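# Lower the held peg into the plate's hole

## Task

The left hand is holding a peg slightly above a plate, near a hole in it. Lower the peg into that hole so it sits on the hole's bottom, without forcing or wedging it hard; excessive pushing or jamming counts as a failure.

## Robot and tools

Robot: two arms, left_arm (base near y = +0.316 m) and right_arm (base near y = -0.342 m), each ending in a five-finger hand: a left hand on left_arm, a right hand on right_arm. Only the left hand matters here; it already grips the peg. A post stands behind the arms. Loose objects may occasionally get a brief nudge.

Scene frame: origin at table-top height, midway between the nominal bases; +x reaches out over the table, +z is up, +y points toward left_arm. Reported end_effector_position (m) and end_effector_quat_wxyz use this frame. Each arm has a hand point 0.05 m in front of the palm; its +z runs along straight fingers, +y out of the palm. On the right hand +x points away from the thumb; on the left hand +x points toward the thumb. Fingertips extend 0.06 to 0.07 m past the point along +z.

The 28-number row (every entry between -1 and 1, both arms always present): left_arm dx, dy, dz, rx, ry, rz; left hand little, ring, middle, index, thumb_bend, thumb_turn, force_limit, speed; then the same fourteen for right_arm. The six pose numbers are an offset, not a pose: they are measured from that arm's current Hand target along the Hand target's own axes (not scene axes). 1.0 equals 0.6 m of translation or 180 degrees; rx, ry, rz form one rotation vector. So a 1 cm shift is 0.0167. Every row in an action counts from the Hand target at the action's start, so repeating an offset in a new call moves further. Six zeros asks nothing new of that arm. The hand numbers are absolute targets: +1 open/straight, -1 closed; thumb_turn -1 puts the thumb opposite the fingers. force_limit maps -1..+1 to about 0..10 N (15 N for thumb motors); speed rises to full at +0.48. To keep a grip unchanged, resend the exact eight hand numbers of the last row executed for that hand; if none has been sent yet, send hand_measured plus hand_force_limit and hand_speed. Do not open the left hand until the peg is seated, and never let it drop from height.

Tools:
- execute_actions(actions, cameras): actions is a list of actions; each action is a table of up to 15 rows, one per 1/30 s step, the last row held through step 15. Returns the robot state; images only if actions is empty or cameras names them.
- move(target, speed, blend, blocking, cameras): target is one 28-number row or a list of up to 15 rows, each an offset from the same starting Hand targets (not chained). speed is path top speed in m/s, 0.002 to 4.3, default 0.25 (turns limited to twice that in rad/s); blend is corner rounding in m. Paths ignore obstacles and hit harder when fast, so use slow speeds (a few cm/s) near contact. Result adds a move: line, e.g. done, off_target, moving, held or fault, plus limits (paced = pose clipped, held = steps withheld).
- wait(seconds, cameras): lets time pass, no new commands.
- stop(cameras): brakes a running move.
- zoom_image(camera, region): enlarges [x0, y0, x1, y1] pixels (at most 504 by 504) of the newest image from cam_head_left, cam_head_right, cam_high, cam_low, cam_left_wrist or cam_right_wrist (all 672x504).
- show_instructions(): shows the reference pages.
- finished_scene(scene): ends the scene for good; the peg must stay seated without help.

Result lines: Hand target is the last commanded pose (after clipping) that the next offsets start from. The hand often rests 1 to 3 cm (sometimes 5 cm) off it, usually low, from friction or weight; that is not by itself a contact sign. A follow-up execute_actions with zero offsets re-requests the target; if still short, send the remaining gap as an offset. Orientation commands are clipped to within 40 degrees of the measured one, and even small turns can shift the hand point noticeably. hand_measured, hand_stopped_by (moving, target, force, stalled, fault) and hand_load_n give six values in hand-number order; a drop in hand_load_n toward 0 means the grip was lost. Joint torques and joint velocities help spot contact; a blocked arm keeps pressing until commanded back past its hand point.

Suggested order: look with cameras (empty actions), zoom to find the hole relative to the peg, nudge the left hand sideways in small offsets to centre it, then lower slowly in short steps, checking images and loads. Stop lowering once the peg stops descending; back the target off so the arm is not pushing. Avoid fast moves near the plate, collisions between the arms, knocking the plate, and anything leaving the table. Holding loads or pushing toward unreachable poses heats motors; at 100 °C an arm drops.

Each tool is called after "Emit:" by a JSON object that holds its "fn" and its "kwargs", one argument or row to a line.

Reference images:

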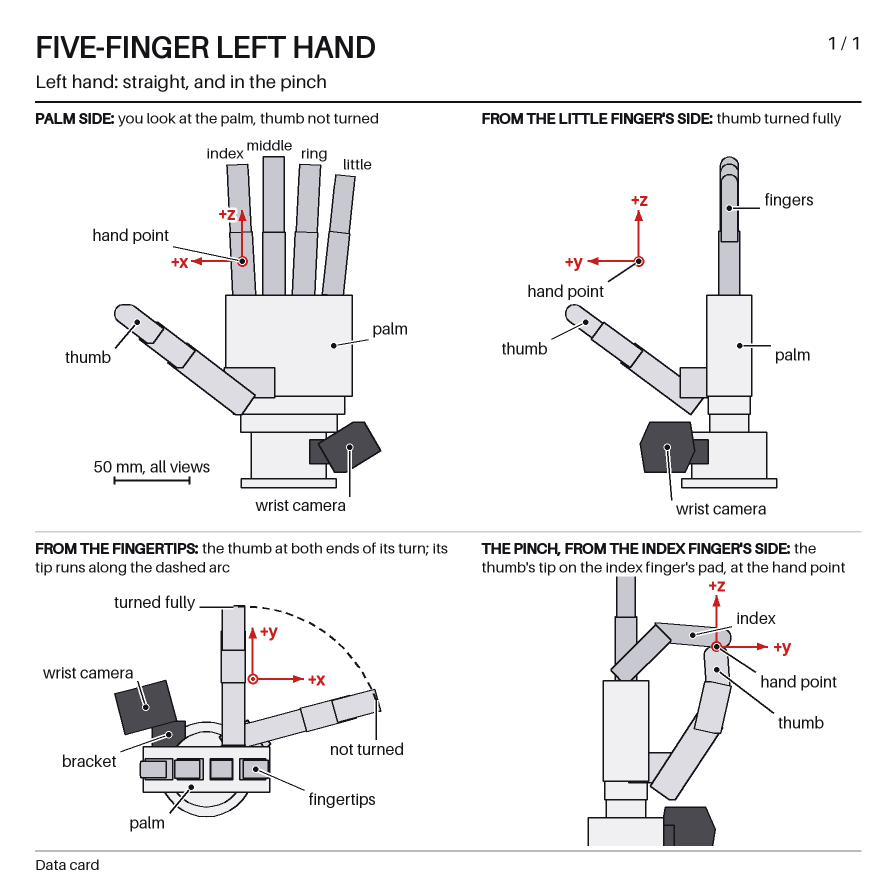

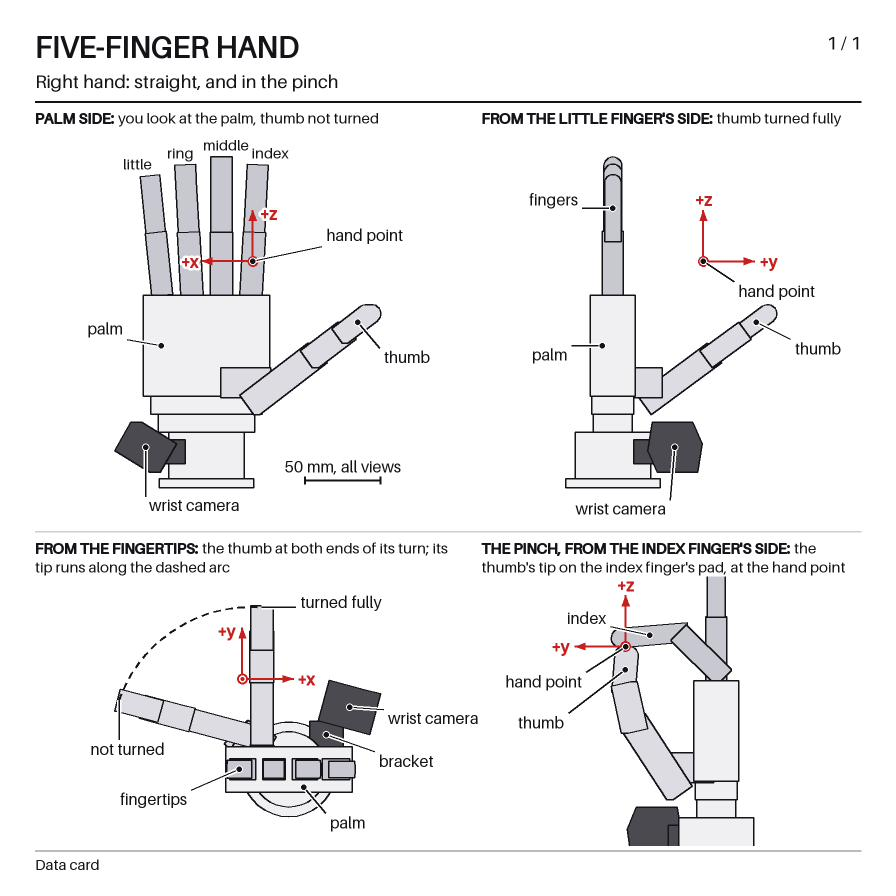

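## Session

Emit:
{"fn": "execute_actions", "kwargs": {
  "actions": []
}}

Scene clock: 0.00 s.
left_arm: end_effector_position=(+0.3708, +0.0262, +0.1728) hand_measured=(-1.000, -1.000, +0.216, +0.188, +0.324, -0.948) hand_load_n=(+0.0, +0.0, +8.5, +10.5, +13.0, +0.0) hand_stopped_by=(target, target, force, force, target, target) hand_force_limit=1.00 hand_speed=-0.90 end_effector_quat_wxyz=(+0.212, -0.375, +0.801, -0.417) | right_arm: end_effector_position=(+0.5416, -0.3357, +0.4295) hand_measured=(+1.000, +1.000, +1.000, +1.000, +1.000, +1.000) hand_load_n=(+0.0, +0.0, +0.0, +0.0, +0.0, +0.0) hand_stopped_by=(target, target, target, target, target, target) hand_force_limit=0.00 hand_speed=-0.80 end_effector_quat_wxyz=(+0.489, -0.489, +0.511, -0.511)
Joint positions: left_arm=[-0.625 1.055 0.73 -0.273 0.019 0.047] | right_arm=[0 1.047 1.047 0 0 0]
Joint velocities: within noise
Joint torques (N m): no reading
Motor temperatures (°C): left_arm=[27 27 27 29 30 31] | right_arm=[25 31 33 31 31 28]
Heat: left arm: hottest wrist roll 31 °C; right arm: hottest elbow 33 °C.
Hand target: left_arm +0.3777, +0.0210, +0.1881; +0.219, -0.371, +0.794, -0.429 | right_arm +0.5432, -0.3357, +0.4469; +0.496, -0.482, +0.503, -0.518

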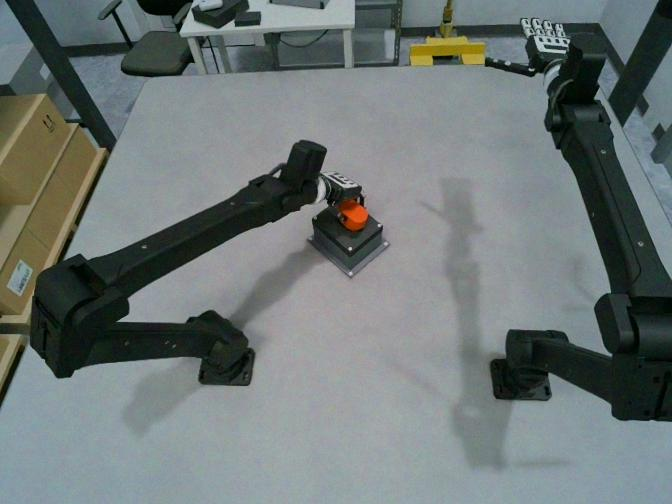

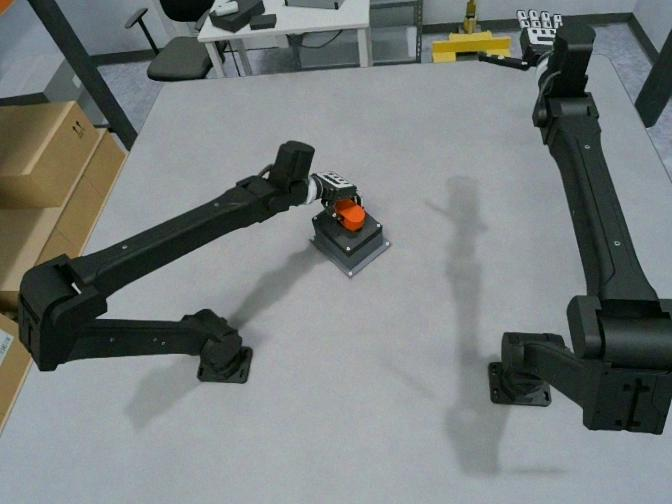

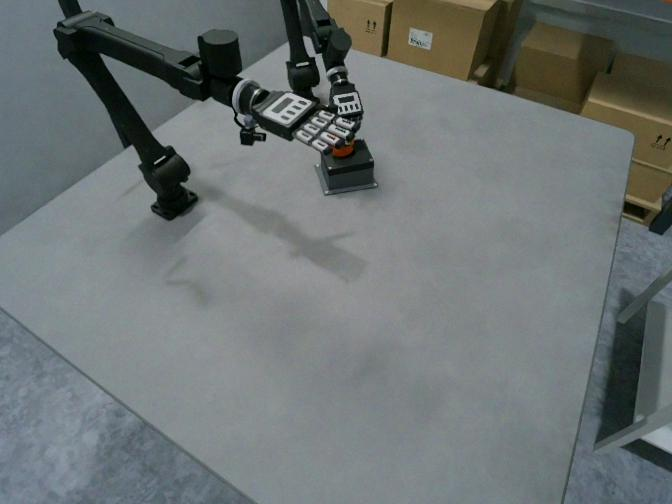

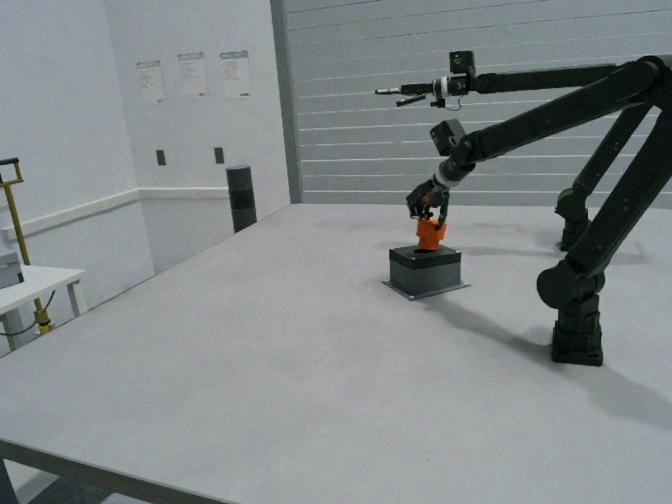

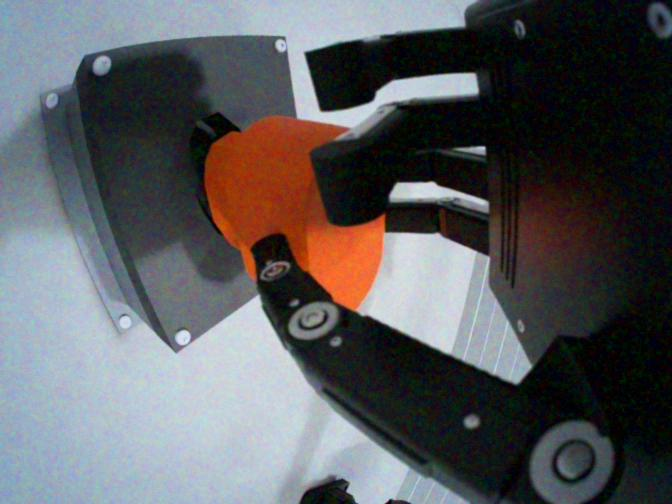

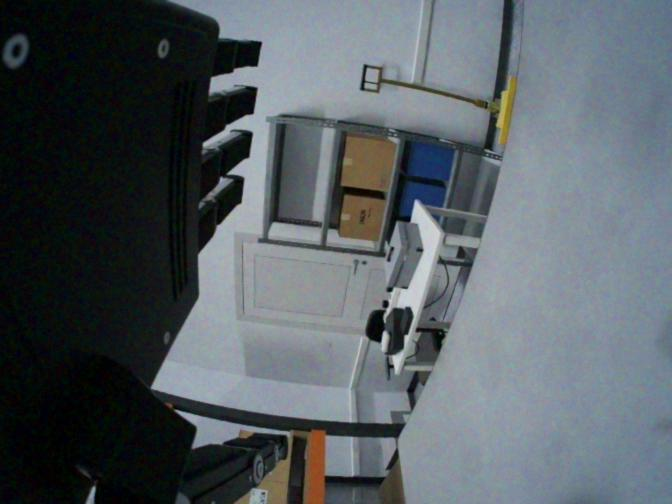

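Emit:
{"fn": "zoom_image", "kwargs": {
  "camera": "cam_left_wrist",
  "region": [20, 20, 460, 360]
}}

Emit:
{"fn": "zoom_image", "kwargs": {
  "camera": "cam_low",
  "region": [370, 160, 490, 310]
}}

Emit:
{"fn": "zoom_image", "kwargs": {
  "camera": "cam_head_left",
  "region": [290, 150, 410, 290]
}}

Emit:
{"fn": "zoom_image", "kwargs": {
  "camera": "cam_high",
  "region": [290, 80, 410, 210]
}}

Scaled by 1.145 from the camera's image (finer frame: 960x720).

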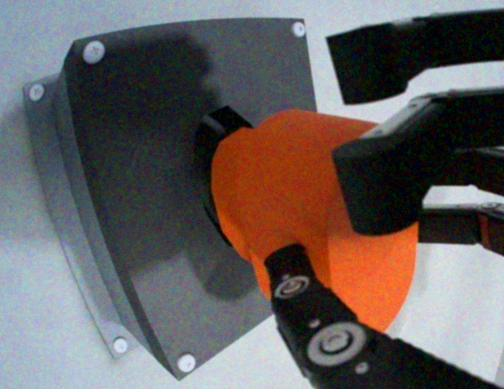

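Scaled by 3.360 from the camera's image (finer frame: 960x720).

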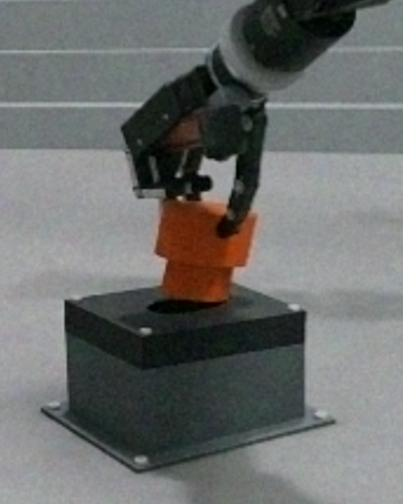

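Scaled by 3.600 from the camera's image (finer frame: 960x720).

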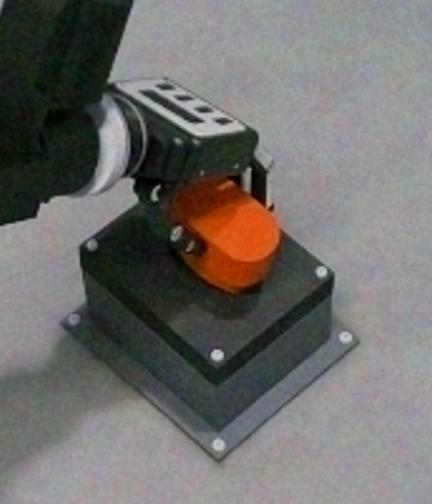

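Scaled by 3.877 from the camera's image (finer frame: 960x720).

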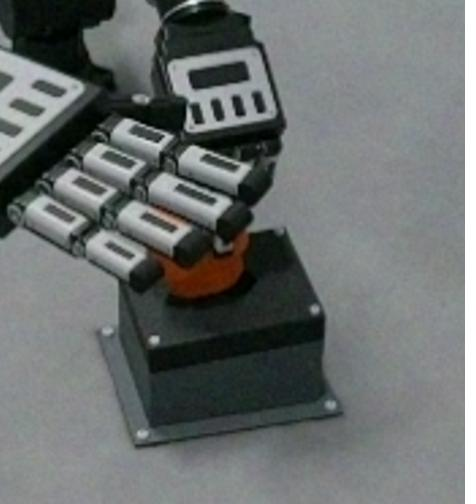

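Emit:
{"fn": "zoom_image", "kwargs": {
  "camera": "cam_left_wrist",
  "region": [150, 80, 400, 330]
}}

Emit:
{"fn": "zoom_image", "kwargs": {
  "camera": "cam_head_right",
  "region": [300, 170, 400, 280]
}}

Emit:
{"fn": "zoom_image", "kwargs": {
  "camera": "cam_low",
  "region": [385, 190, 475, 280]
}}

Scaled by 2.016 from the camera's image (finer frame: 960x720).

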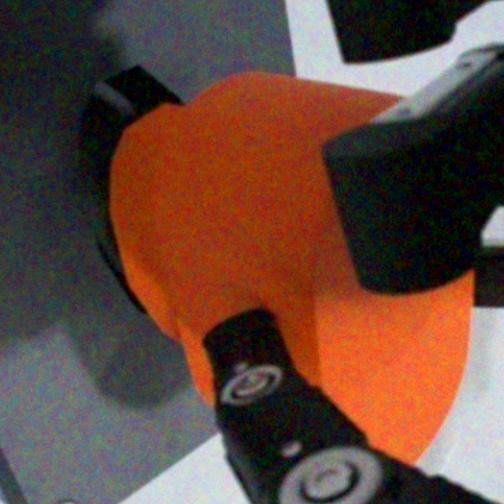

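Scaled by 4.582 from the camera's image (finer frame: 960x720).

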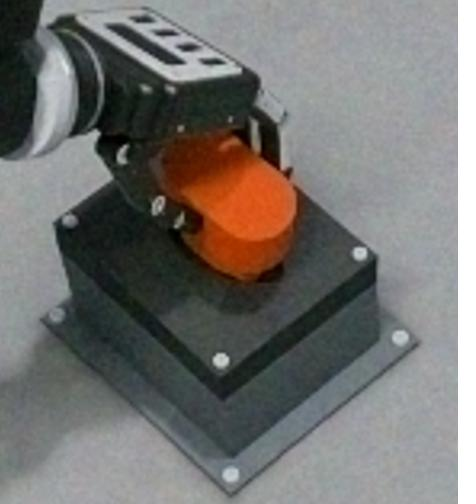

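Scaled by 5.600 from the camera's image (finer frame: 960x720).

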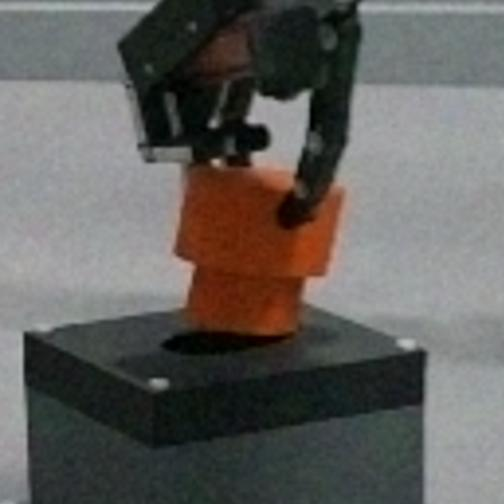

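Emit:
{"fn": "move", "kwargs": {
  "target": [-0.00245,-0.0703,-0.0447,0,0,0,-1.0,-1.0,0.216,0.188,0.324,-0.948,1.0,-0.9,0.333,0,0,0,0,0,1,1,1,1,1,1,0.0,-0.8],
  "speed": 0.08,
  "cameras": ["all"]
}}

Scene clock: 56.07 s.
left_arm: end_effector_position=(+0.3626, +0.0322, +0.1915) hand_measured=(-1.000, -1.000, +0.216, +0.188, +0.330, -0.948) hand_load_n=(+0.0, +0.0, +8.0, +10.5, +13.0, +0.0) hand_stopped_by=(target, target, force, force, target, target) hand_force_limit=1.00 hand_speed=-0.90 end_effector_quat_wxyz=(+0.201, -0.380, +0.812, -0.395) | right_arm: end_effector_position=(+0.5267, -0.5290, +0.4159) hand_measured=(+1.000, +1.000, +1.000, +1.000, +1.000, +1.000) hand_load_n=(+0.0, +0.0, +0.0, +0.0, +0.0, +0.0) hand_stopped_by=(target, target, target, target, target, target) hand_force_limit=0.00 hand_speed=-0.80 end_effector_quat_wxyz=(+0.489, -0.490, +0.521, -0.500)
Joint positions: left_arm=[-0.625 1.033 0.794 -0.413 0.019 0.047] | right_arm=[-0.518 1.176 1.12 0.031 -0.52 0.007]
Joint torques (N m): left_arm=[-0.32 -9.23 12.77 1.28 0.09 0.01] | right_arm=[-0.5 -7.24 16.06 1.95 -0.1 0.01]
Motor temperatures (°C): left_arm=[27 27 32 29 30 30] | right_arm=[25 31 49 32 31 28]
Heat: left arm: hottest elbow 32 °C; right arm: hottest elbow 49 °C.
Hand target: left_arm +0.3777, +0.0210, +0.2382; +0.219, -0.371, +0.794, -0.429 | right_arm +0.5345, -0.5354, +0.4468; +0.496, -0.482, +0.503, -0.518
Off the commanded pose: left_arm 0.050 m, 5 deg | right_arm 0.033 m, 3 deg.
move: off_target (left_arm, right_arm)
cam_left_wrist: T_world_to_cam=[[0.30513, -0.57688, 0.75769, -0.2364], [-0.93474, -0.33356, 0.12247, 0.32923], [0.18209, -0.74562, -0.64102, 0.19481]] pos_world=[0.34441, 0.11869, 0.26367]
cam_right_wrist: T_world_to_cam=[[0.00338, -0.21037, -0.97762, 0.29533], [-0.44588, 0.87474, -0.18977, 0.78387], [0.89508, 0.43655, -0.09085, -0.08471]] pos_world=[0.42434, -0.58658, 0.42978]

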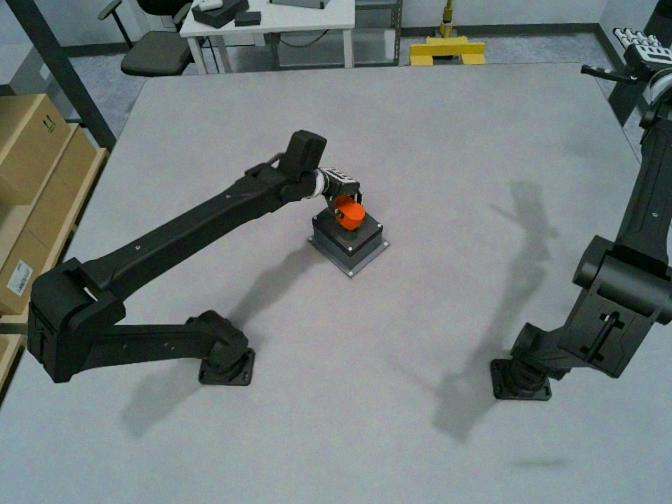

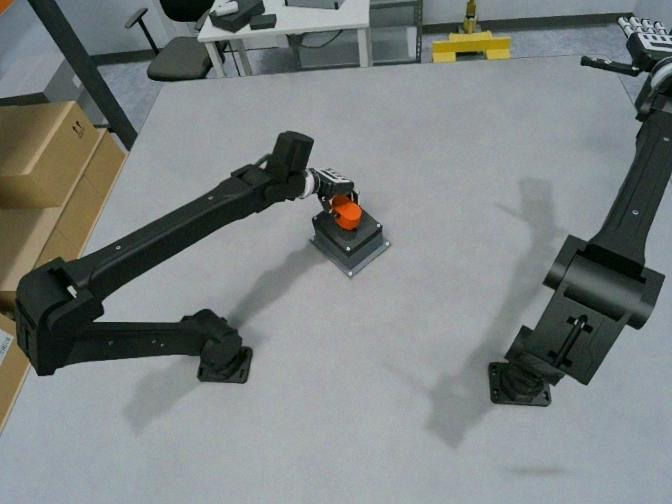

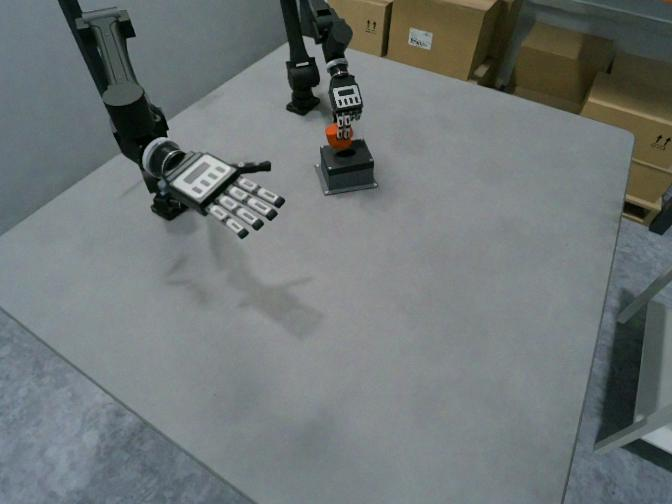

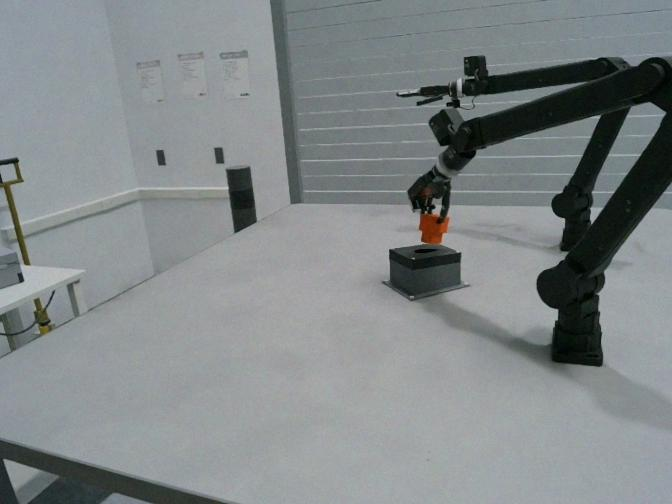

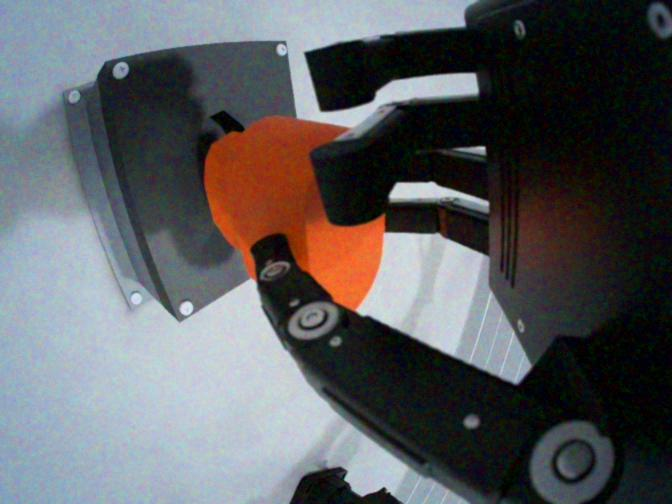

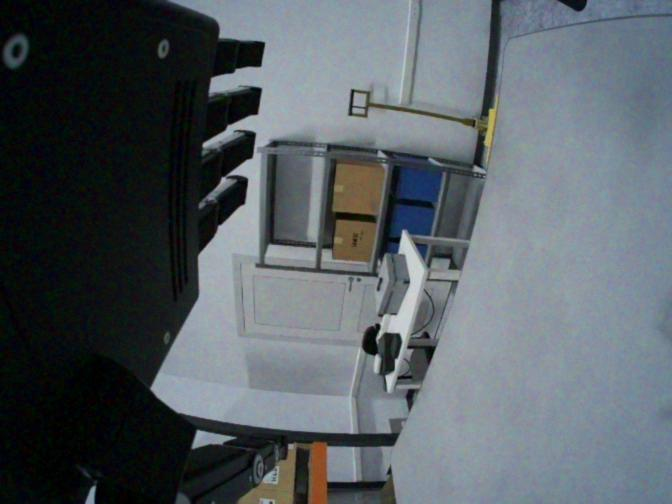

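Emit:
{"fn": "zoom_image", "kwargs": {
  "camera": "cam_left_wrist",
  "region": [50, 20, 400, 370]
}}

Emit:
{"fn": "zoom_image", "kwargs": {
  "camera": "cam_low",
  "region": [380, 180, 480, 305]
}}

Emit:
{"fn": "zoom_image", "kwargs": {
  "camera": "cam_high",
  "region": [300, 90, 400, 205]
}}

Emit:
{"fn": "zoom_image", "kwargs": {
  "camera": "cam_head_left",
  "region": [300, 160, 400, 280]
}}

Emit:
{"fn": "zoom_image", "kwargs": {
  "camera": "cam_head_right",
  "region": [300, 160, 400, 280]
}}

Scaled by 1.440 from the camera's image (finer frame: 960x720).

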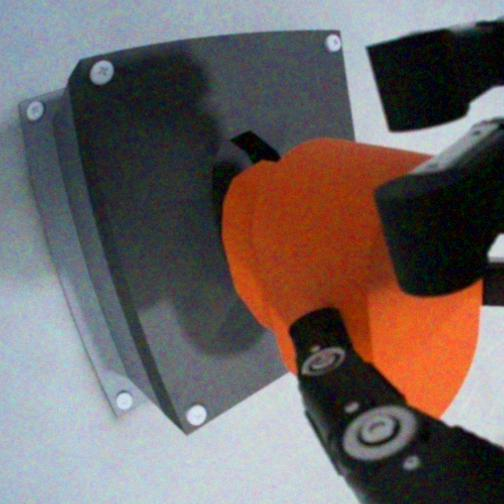

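Scaled by 4.032 from the camera's image (finer frame: 960x720).

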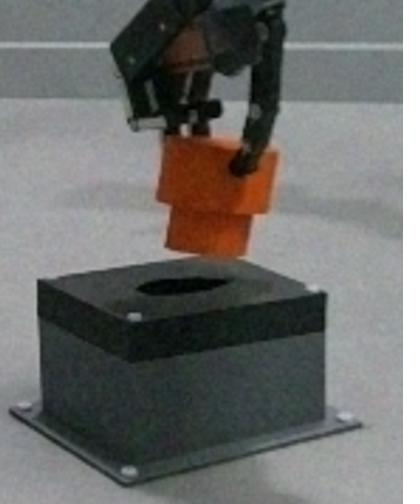

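Scaled by 4.383 from the camera's image (finer frame: 960x720).

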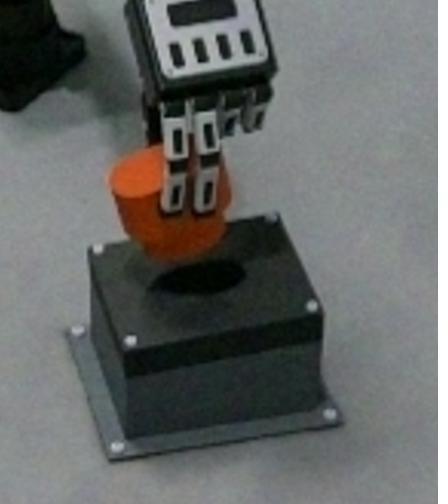

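Scaled by 4.200 from the camera's image (finer frame: 960x720).

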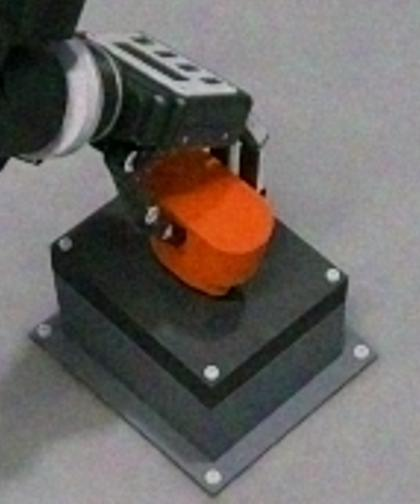

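Scaled by 4.200 from the camera's image (finer frame: 960x720).

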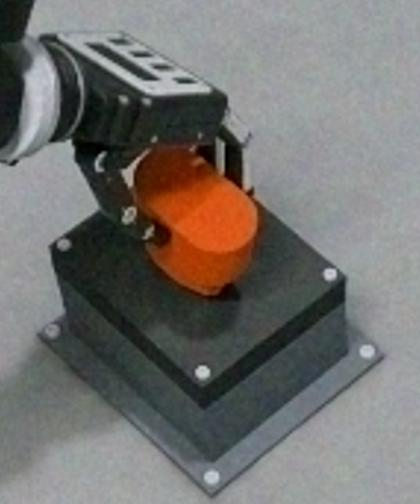

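Emit:
{"fn": "zoom_image", "kwargs": {
  "camera": "cam_low",
  "region": [385, 210, 465, 270]
}}

Emit:
{"fn": "zoom_image", "kwargs": {
  "camera": "cam_high",
  "region": [315, 115, 380, 180]
}}

Emit:
{"fn": "zoom_image", "kwargs": {
  "camera": "cam_left_wrist",
  "region": [180, 90, 300, 270]
}}

Scaled by 6.300 from the camera's image (finer frame: 960x720).

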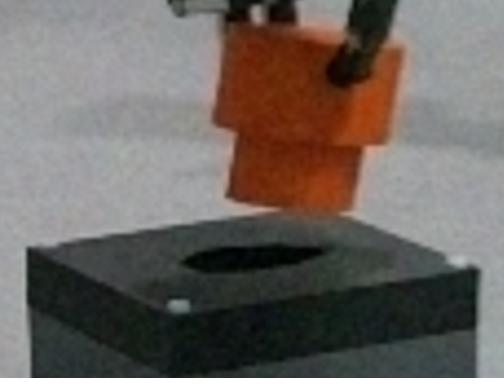

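Scaled by 7.754 from the camera's image (finer frame: 960x720).

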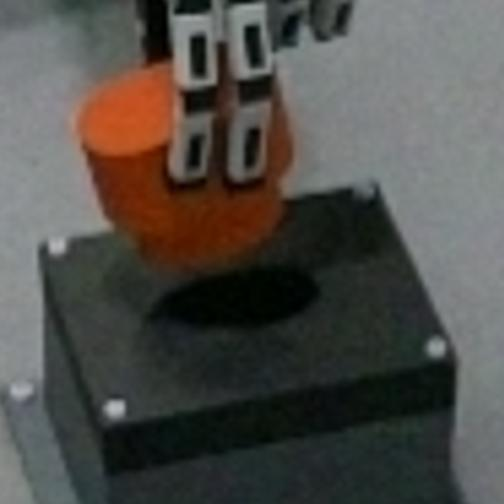

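Scaled by 2.800 from the camera's image (finer frame: 960x720).

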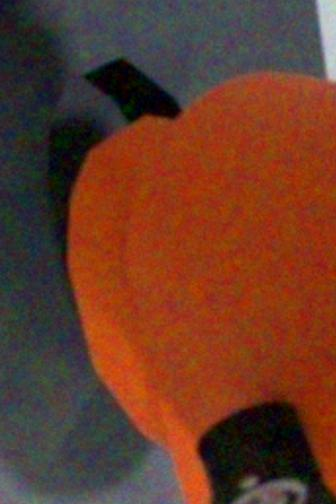

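Emit:
{"fn": "zoom_image", "kwargs": {
  "camera": "cam_left_wrist",
  "region": [190, 95, 300, 205]
}}

Emit:
{"fn": "zoom_image", "kwargs": {
  "camera": "cam_left_wrist",
  "region": [190, 190, 310, 320]
}}

Emit:
{"fn": "zoom_image", "kwargs": {
  "camera": "cam_left_wrist",
  "region": [270, 90, 400, 320]
}}

Emit:
{"fn": "zoom_image", "kwargs": {
  "camera": "cam_high",
  "region": [318, 115, 368, 165]
}}

Emit:
{"fn": "zoom_image", "kwargs": {
  "camera": "cam_low",
  "region": [405, 205, 455, 260]
}}

Scaled by 4.582 from the camera's image (finer frame: 960x720).

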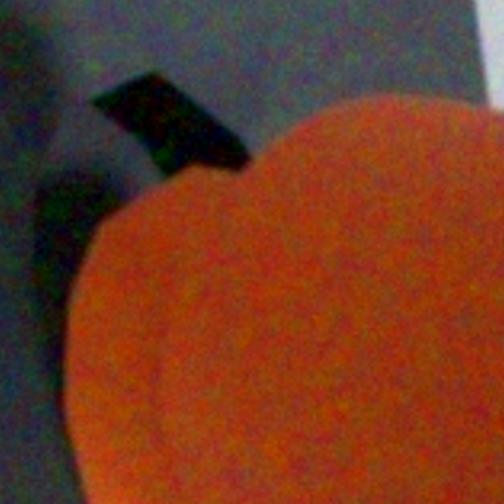

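Scaled by 3.877 from the camera's image (finer frame: 960x720).

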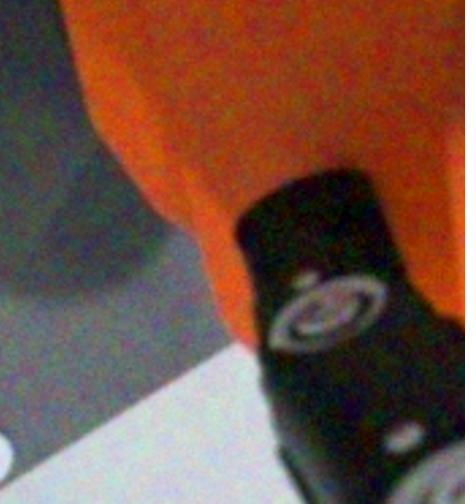

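Scaled by 2.191 from the camera's image (finer frame: 960x720).

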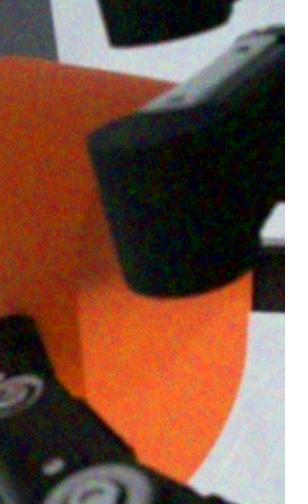

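Scaled by 10.080 from the camera's image (finer frame: 960x720).

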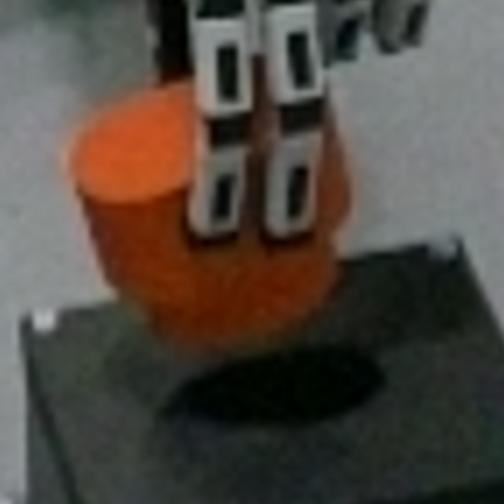

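Scaled by 9.164 from the camera's image (finer frame: 960x720).

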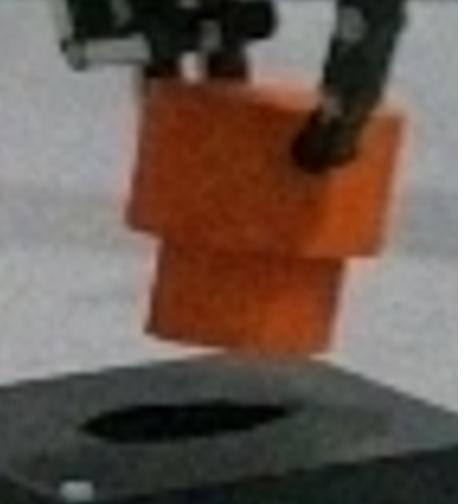

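Emit:
{"fn": "move", "kwargs": {
  "target": [-0.0034,-0.0984,-0.0625,-0.0368,0.0569,-0.0163,-1.0,-1.0,0.216,0.188,0.324,-0.948,1.0,-0.9,0,0,0,0,0,0,1,1,1,1,1,1,0.0,-0.8],
  "speed": 0.08,
  "cameras": ["all"]
}}

Emit:
{"fn": "zoom_image", "kwargs": {
  "camera": "cam_left_wrist",
  "region": [50, 20, 400, 370]
}}

Emit:
{"fn": "zoom_image", "kwargs": {
  "camera": "cam_low",
  "region": [385, 170, 475, 260]
}}

Emit:
{"fn": "zoom_image", "kwargs": {
  "camera": "cam_high",
  "region": [315, 95, 385, 180]
}}

Emit:
{"fn": "zoom_image", "kwargs": {
  "camera": "cam_head_left",
  "region": [310, 170, 390, 260]
}}

Emit:
{"fn": "zoom_image", "kwargs": {
  "camera": "cam_head_right",
  "region": [310, 170, 390, 260]
}}

Scene clock: 139.60 s.
left_arm: end_effector_position=(+0.3619, +0.0256, +0.2750) hand_measured=(-1.000, -1.000, +0.216, +0.188, +0.330, -0.948) hand_load_n=(+0.0, +0.0, +8.5, +10.0, +12.5, +0.0) hand_stopped_by=(target, target, force, force, target, target) hand_force_limit=1.00 hand_speed=-0.90 end_effector_quat_wxyz=(+0.099, -0.370, +0.834, -0.398) | right_arm: end_effector_position=(+0.5267, -0.5290, +0.4159) hand_measured=(+1.000, +1.000, +1.000, +1.000, +1.000, +1.000) hand_load_n=(+0.0, +0.0, +0.0, +0.5, +0.0, +0.0) hand_stopped_by=(target, target, target, target, target, target) hand_force_limit=0.00 hand_speed=-0.80 end_effector_quat_wxyz=(+0.489, -0.490, +0.521, -0.499)
Joint positions: left_arm=[-0.534 1.091 1.077 -0.746 0.267 0.072] | right_arm=[-0.518 1.176 1.12 0.031 -0.52 0.008]
Joint torques (N m): left_arm=[0.09 -8.18 12.75 1.18 0.43 0.01] | right_arm=[-0.56 -7.24 16.05 1.95 -0.09 0.01]
Motor temperatures (°C): left_arm=[27 27 42 29 29 30] | right_arm=[25 31 66 32 30 28]
Heat: left arm: hottest elbow 42 °C; right arm: hottest elbow 66 °C.
Hand target: left_arm +0.3777, +0.0210, +0.3083; +0.115, -0.363, +0.824, -0.420 | right_arm +0.5345, -0.5354, +0.4468; +0.496, -0.482, +0.503, -0.518
Off the commanded pose: left_arm 0.037 m, 3 deg | right_arm 0.032 m, 3 deg.
move: off_target (left_arm)
cam_left_wrist: T_world_to_cam=[[0.36234, -0.57038, 0.73714, -0.31848], [-0.93199, -0.21314, 0.2932, 0.26503], [-0.01012, -0.79325, -0.60881, 0.30538]] pos_world=[0.36549, 0.11708, 0.34298]
cam_right_wrist: T_world_to_cam=[[0.00332, -0.21006, -0.97768, 0.29558], [-0.44587, 0.87482, -0.18947, 0.78369], [0.89509, 0.43655, -0.09075, -0.08479]] pos_world=[0.42434, -0.58647, 0.42978]

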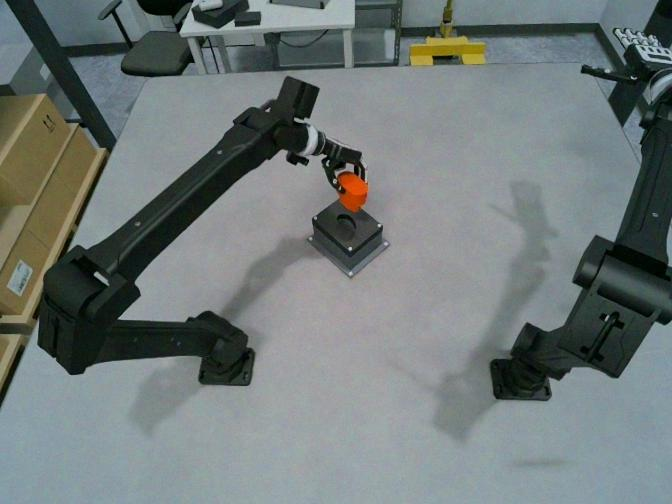

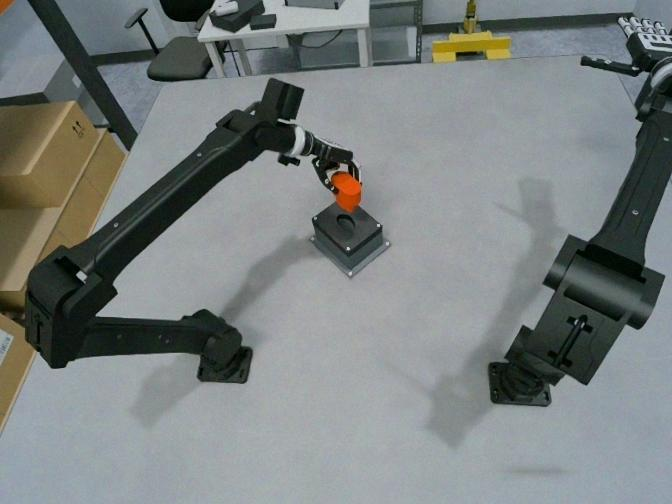

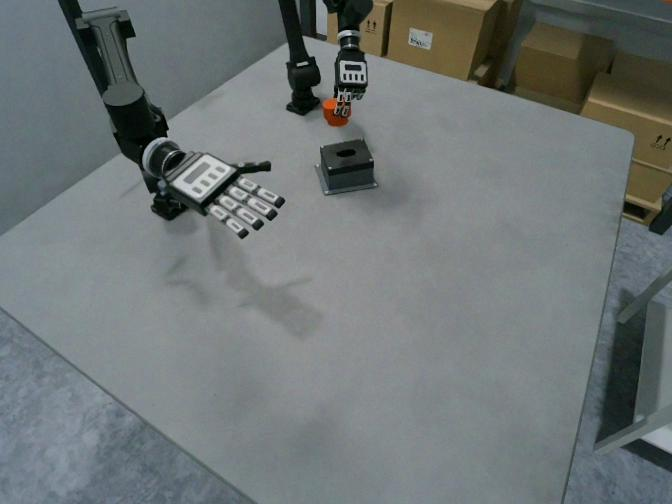

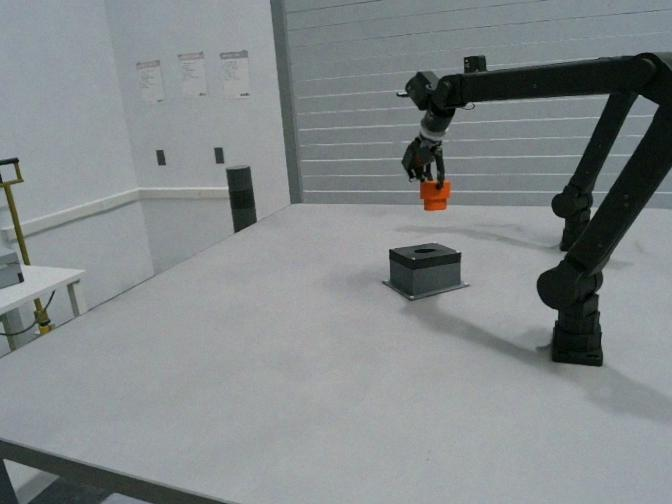

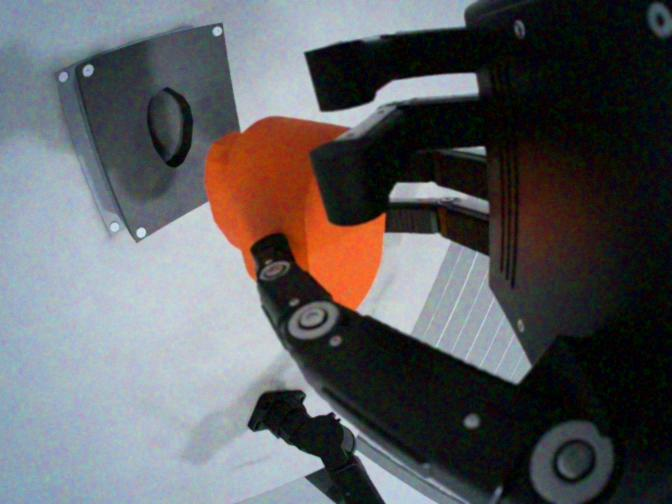

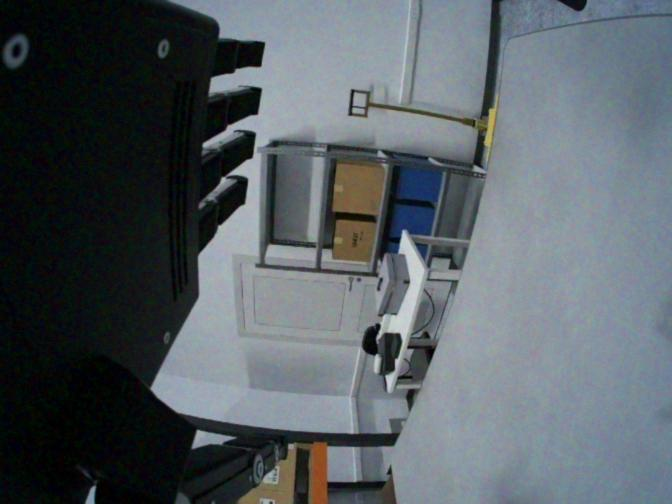

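Scaled by 1.440 from the camera's image (finer frame: 960x720).

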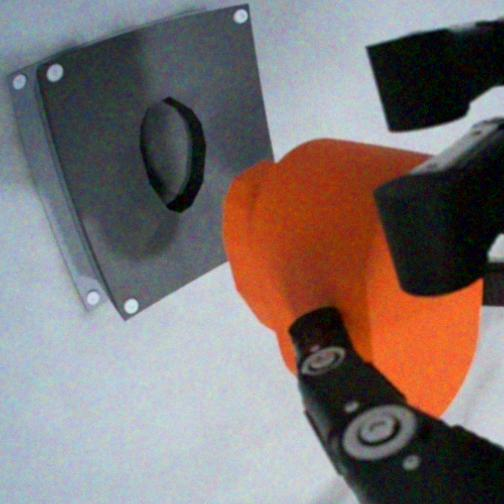

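Scaled by 5.600 from the camera's image (finer frame: 960x720).

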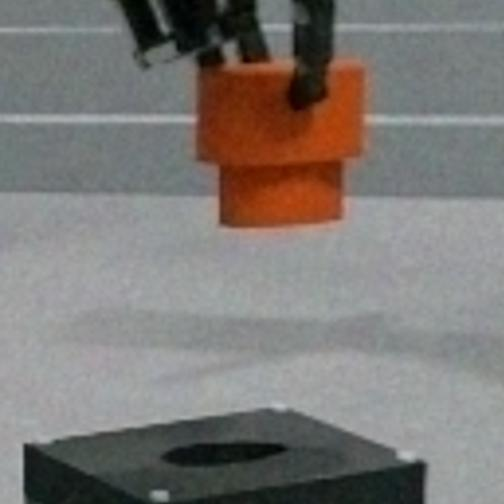

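Scaled by 5.929 from the camera's image (finer frame: 960x720).

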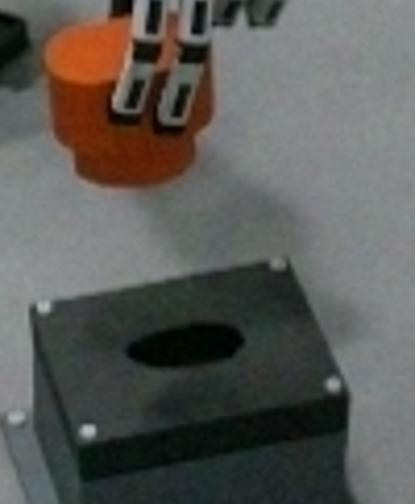

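Scaled by 5.600 from the camera's image (finer frame: 960x720).

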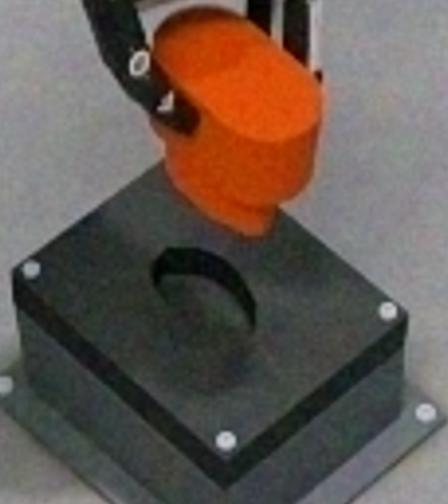

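Scaled by 5.600 from the camera's image (finer frame: 960x720).

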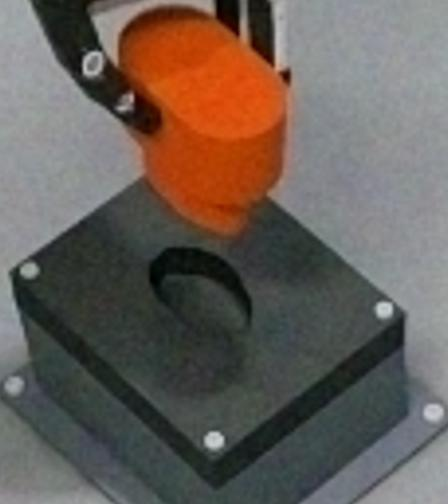

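Emit:
{"fn": "zoom_image", "kwargs": {
  "camera": "cam_left_wrist",
  "region": [130, 70, 210, 180]
}}

Emit:
{"fn": "zoom_image", "kwargs": {
  "camera": "cam_head_left",
  "region": [325, 205, 375, 255]
}}

Emit:
{"fn": "zoom_image", "kwargs": {
  "camera": "cam_head_left",
  "region": [325, 165, 375, 215]
}}

Emit:
{"fn": "zoom_image", "kwargs": {
  "camera": "cam_head_right",
  "region": [325, 165, 375, 215]
}}

Emit:
{"fn": "zoom_image", "kwargs": {
  "camera": "cam_high",
  "region": [325, 140, 375, 180]
}}

Emit:
{"fn": "zoom_image", "kwargs": {
  "camera": "cam_high",
  "region": [315, 90, 360, 130]
}}

Emit:
{"fn": "zoom_image", "kwargs": {
  "camera": "cam_low",
  "region": [410, 170, 460, 215]
}}

Scaled by 4.582 from the camera's image (finer frame: 960x720).

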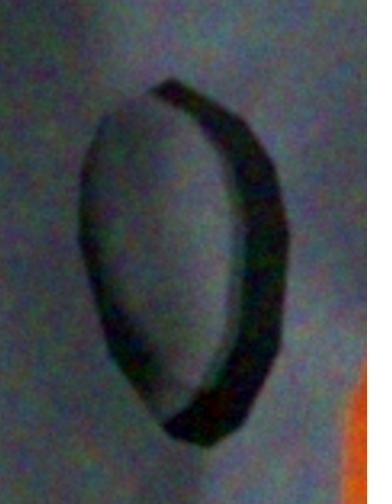

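Scaled by 10.080 from the camera's image (finer frame: 960x720).

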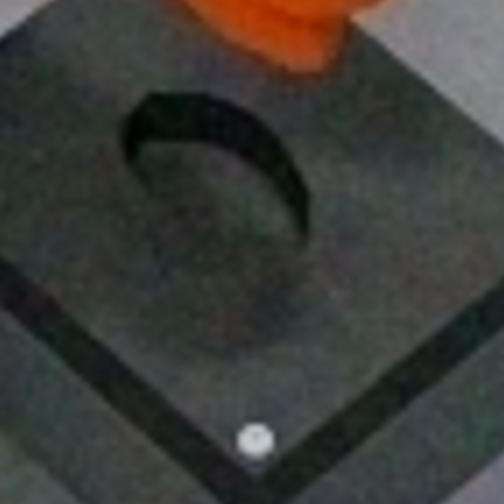

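Scaled by 10.080 from the camera's image (finer frame: 960x720).

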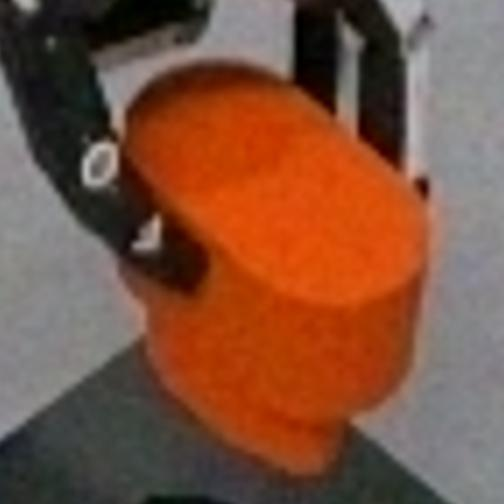

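Scaled by 10.080 from the camera's image (finer frame: 960x720).

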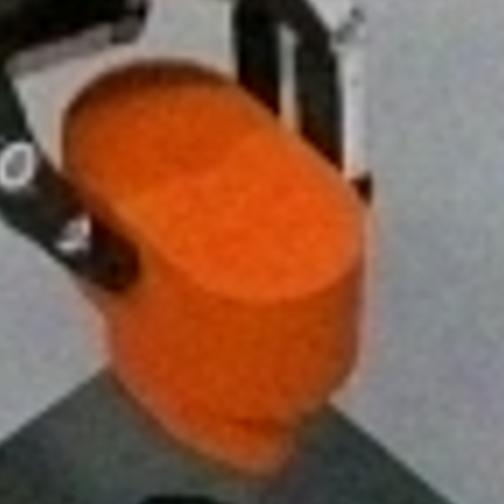

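Scaled by 10.080 from the camera's image (finer frame: 960x720).

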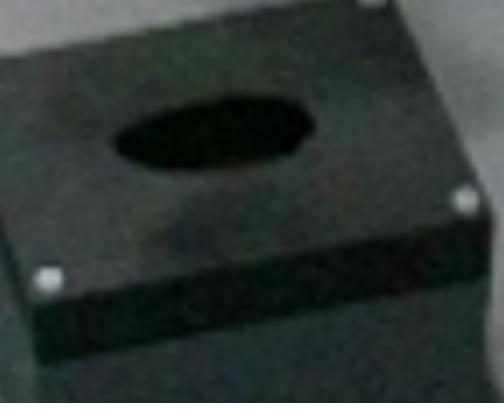

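Scaled by 11.200 from the camera's image (finer frame: 960x720).

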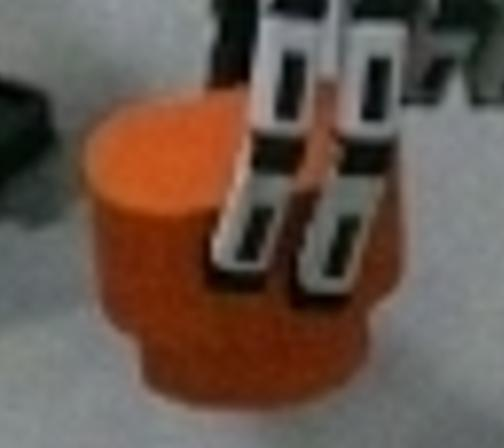

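Scaled by 10.080 from the camera's image (finer frame: 960x720).

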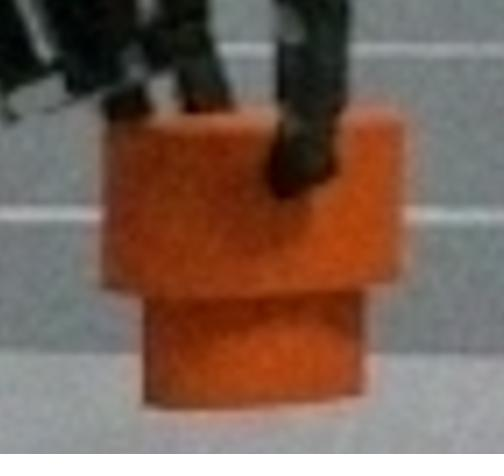

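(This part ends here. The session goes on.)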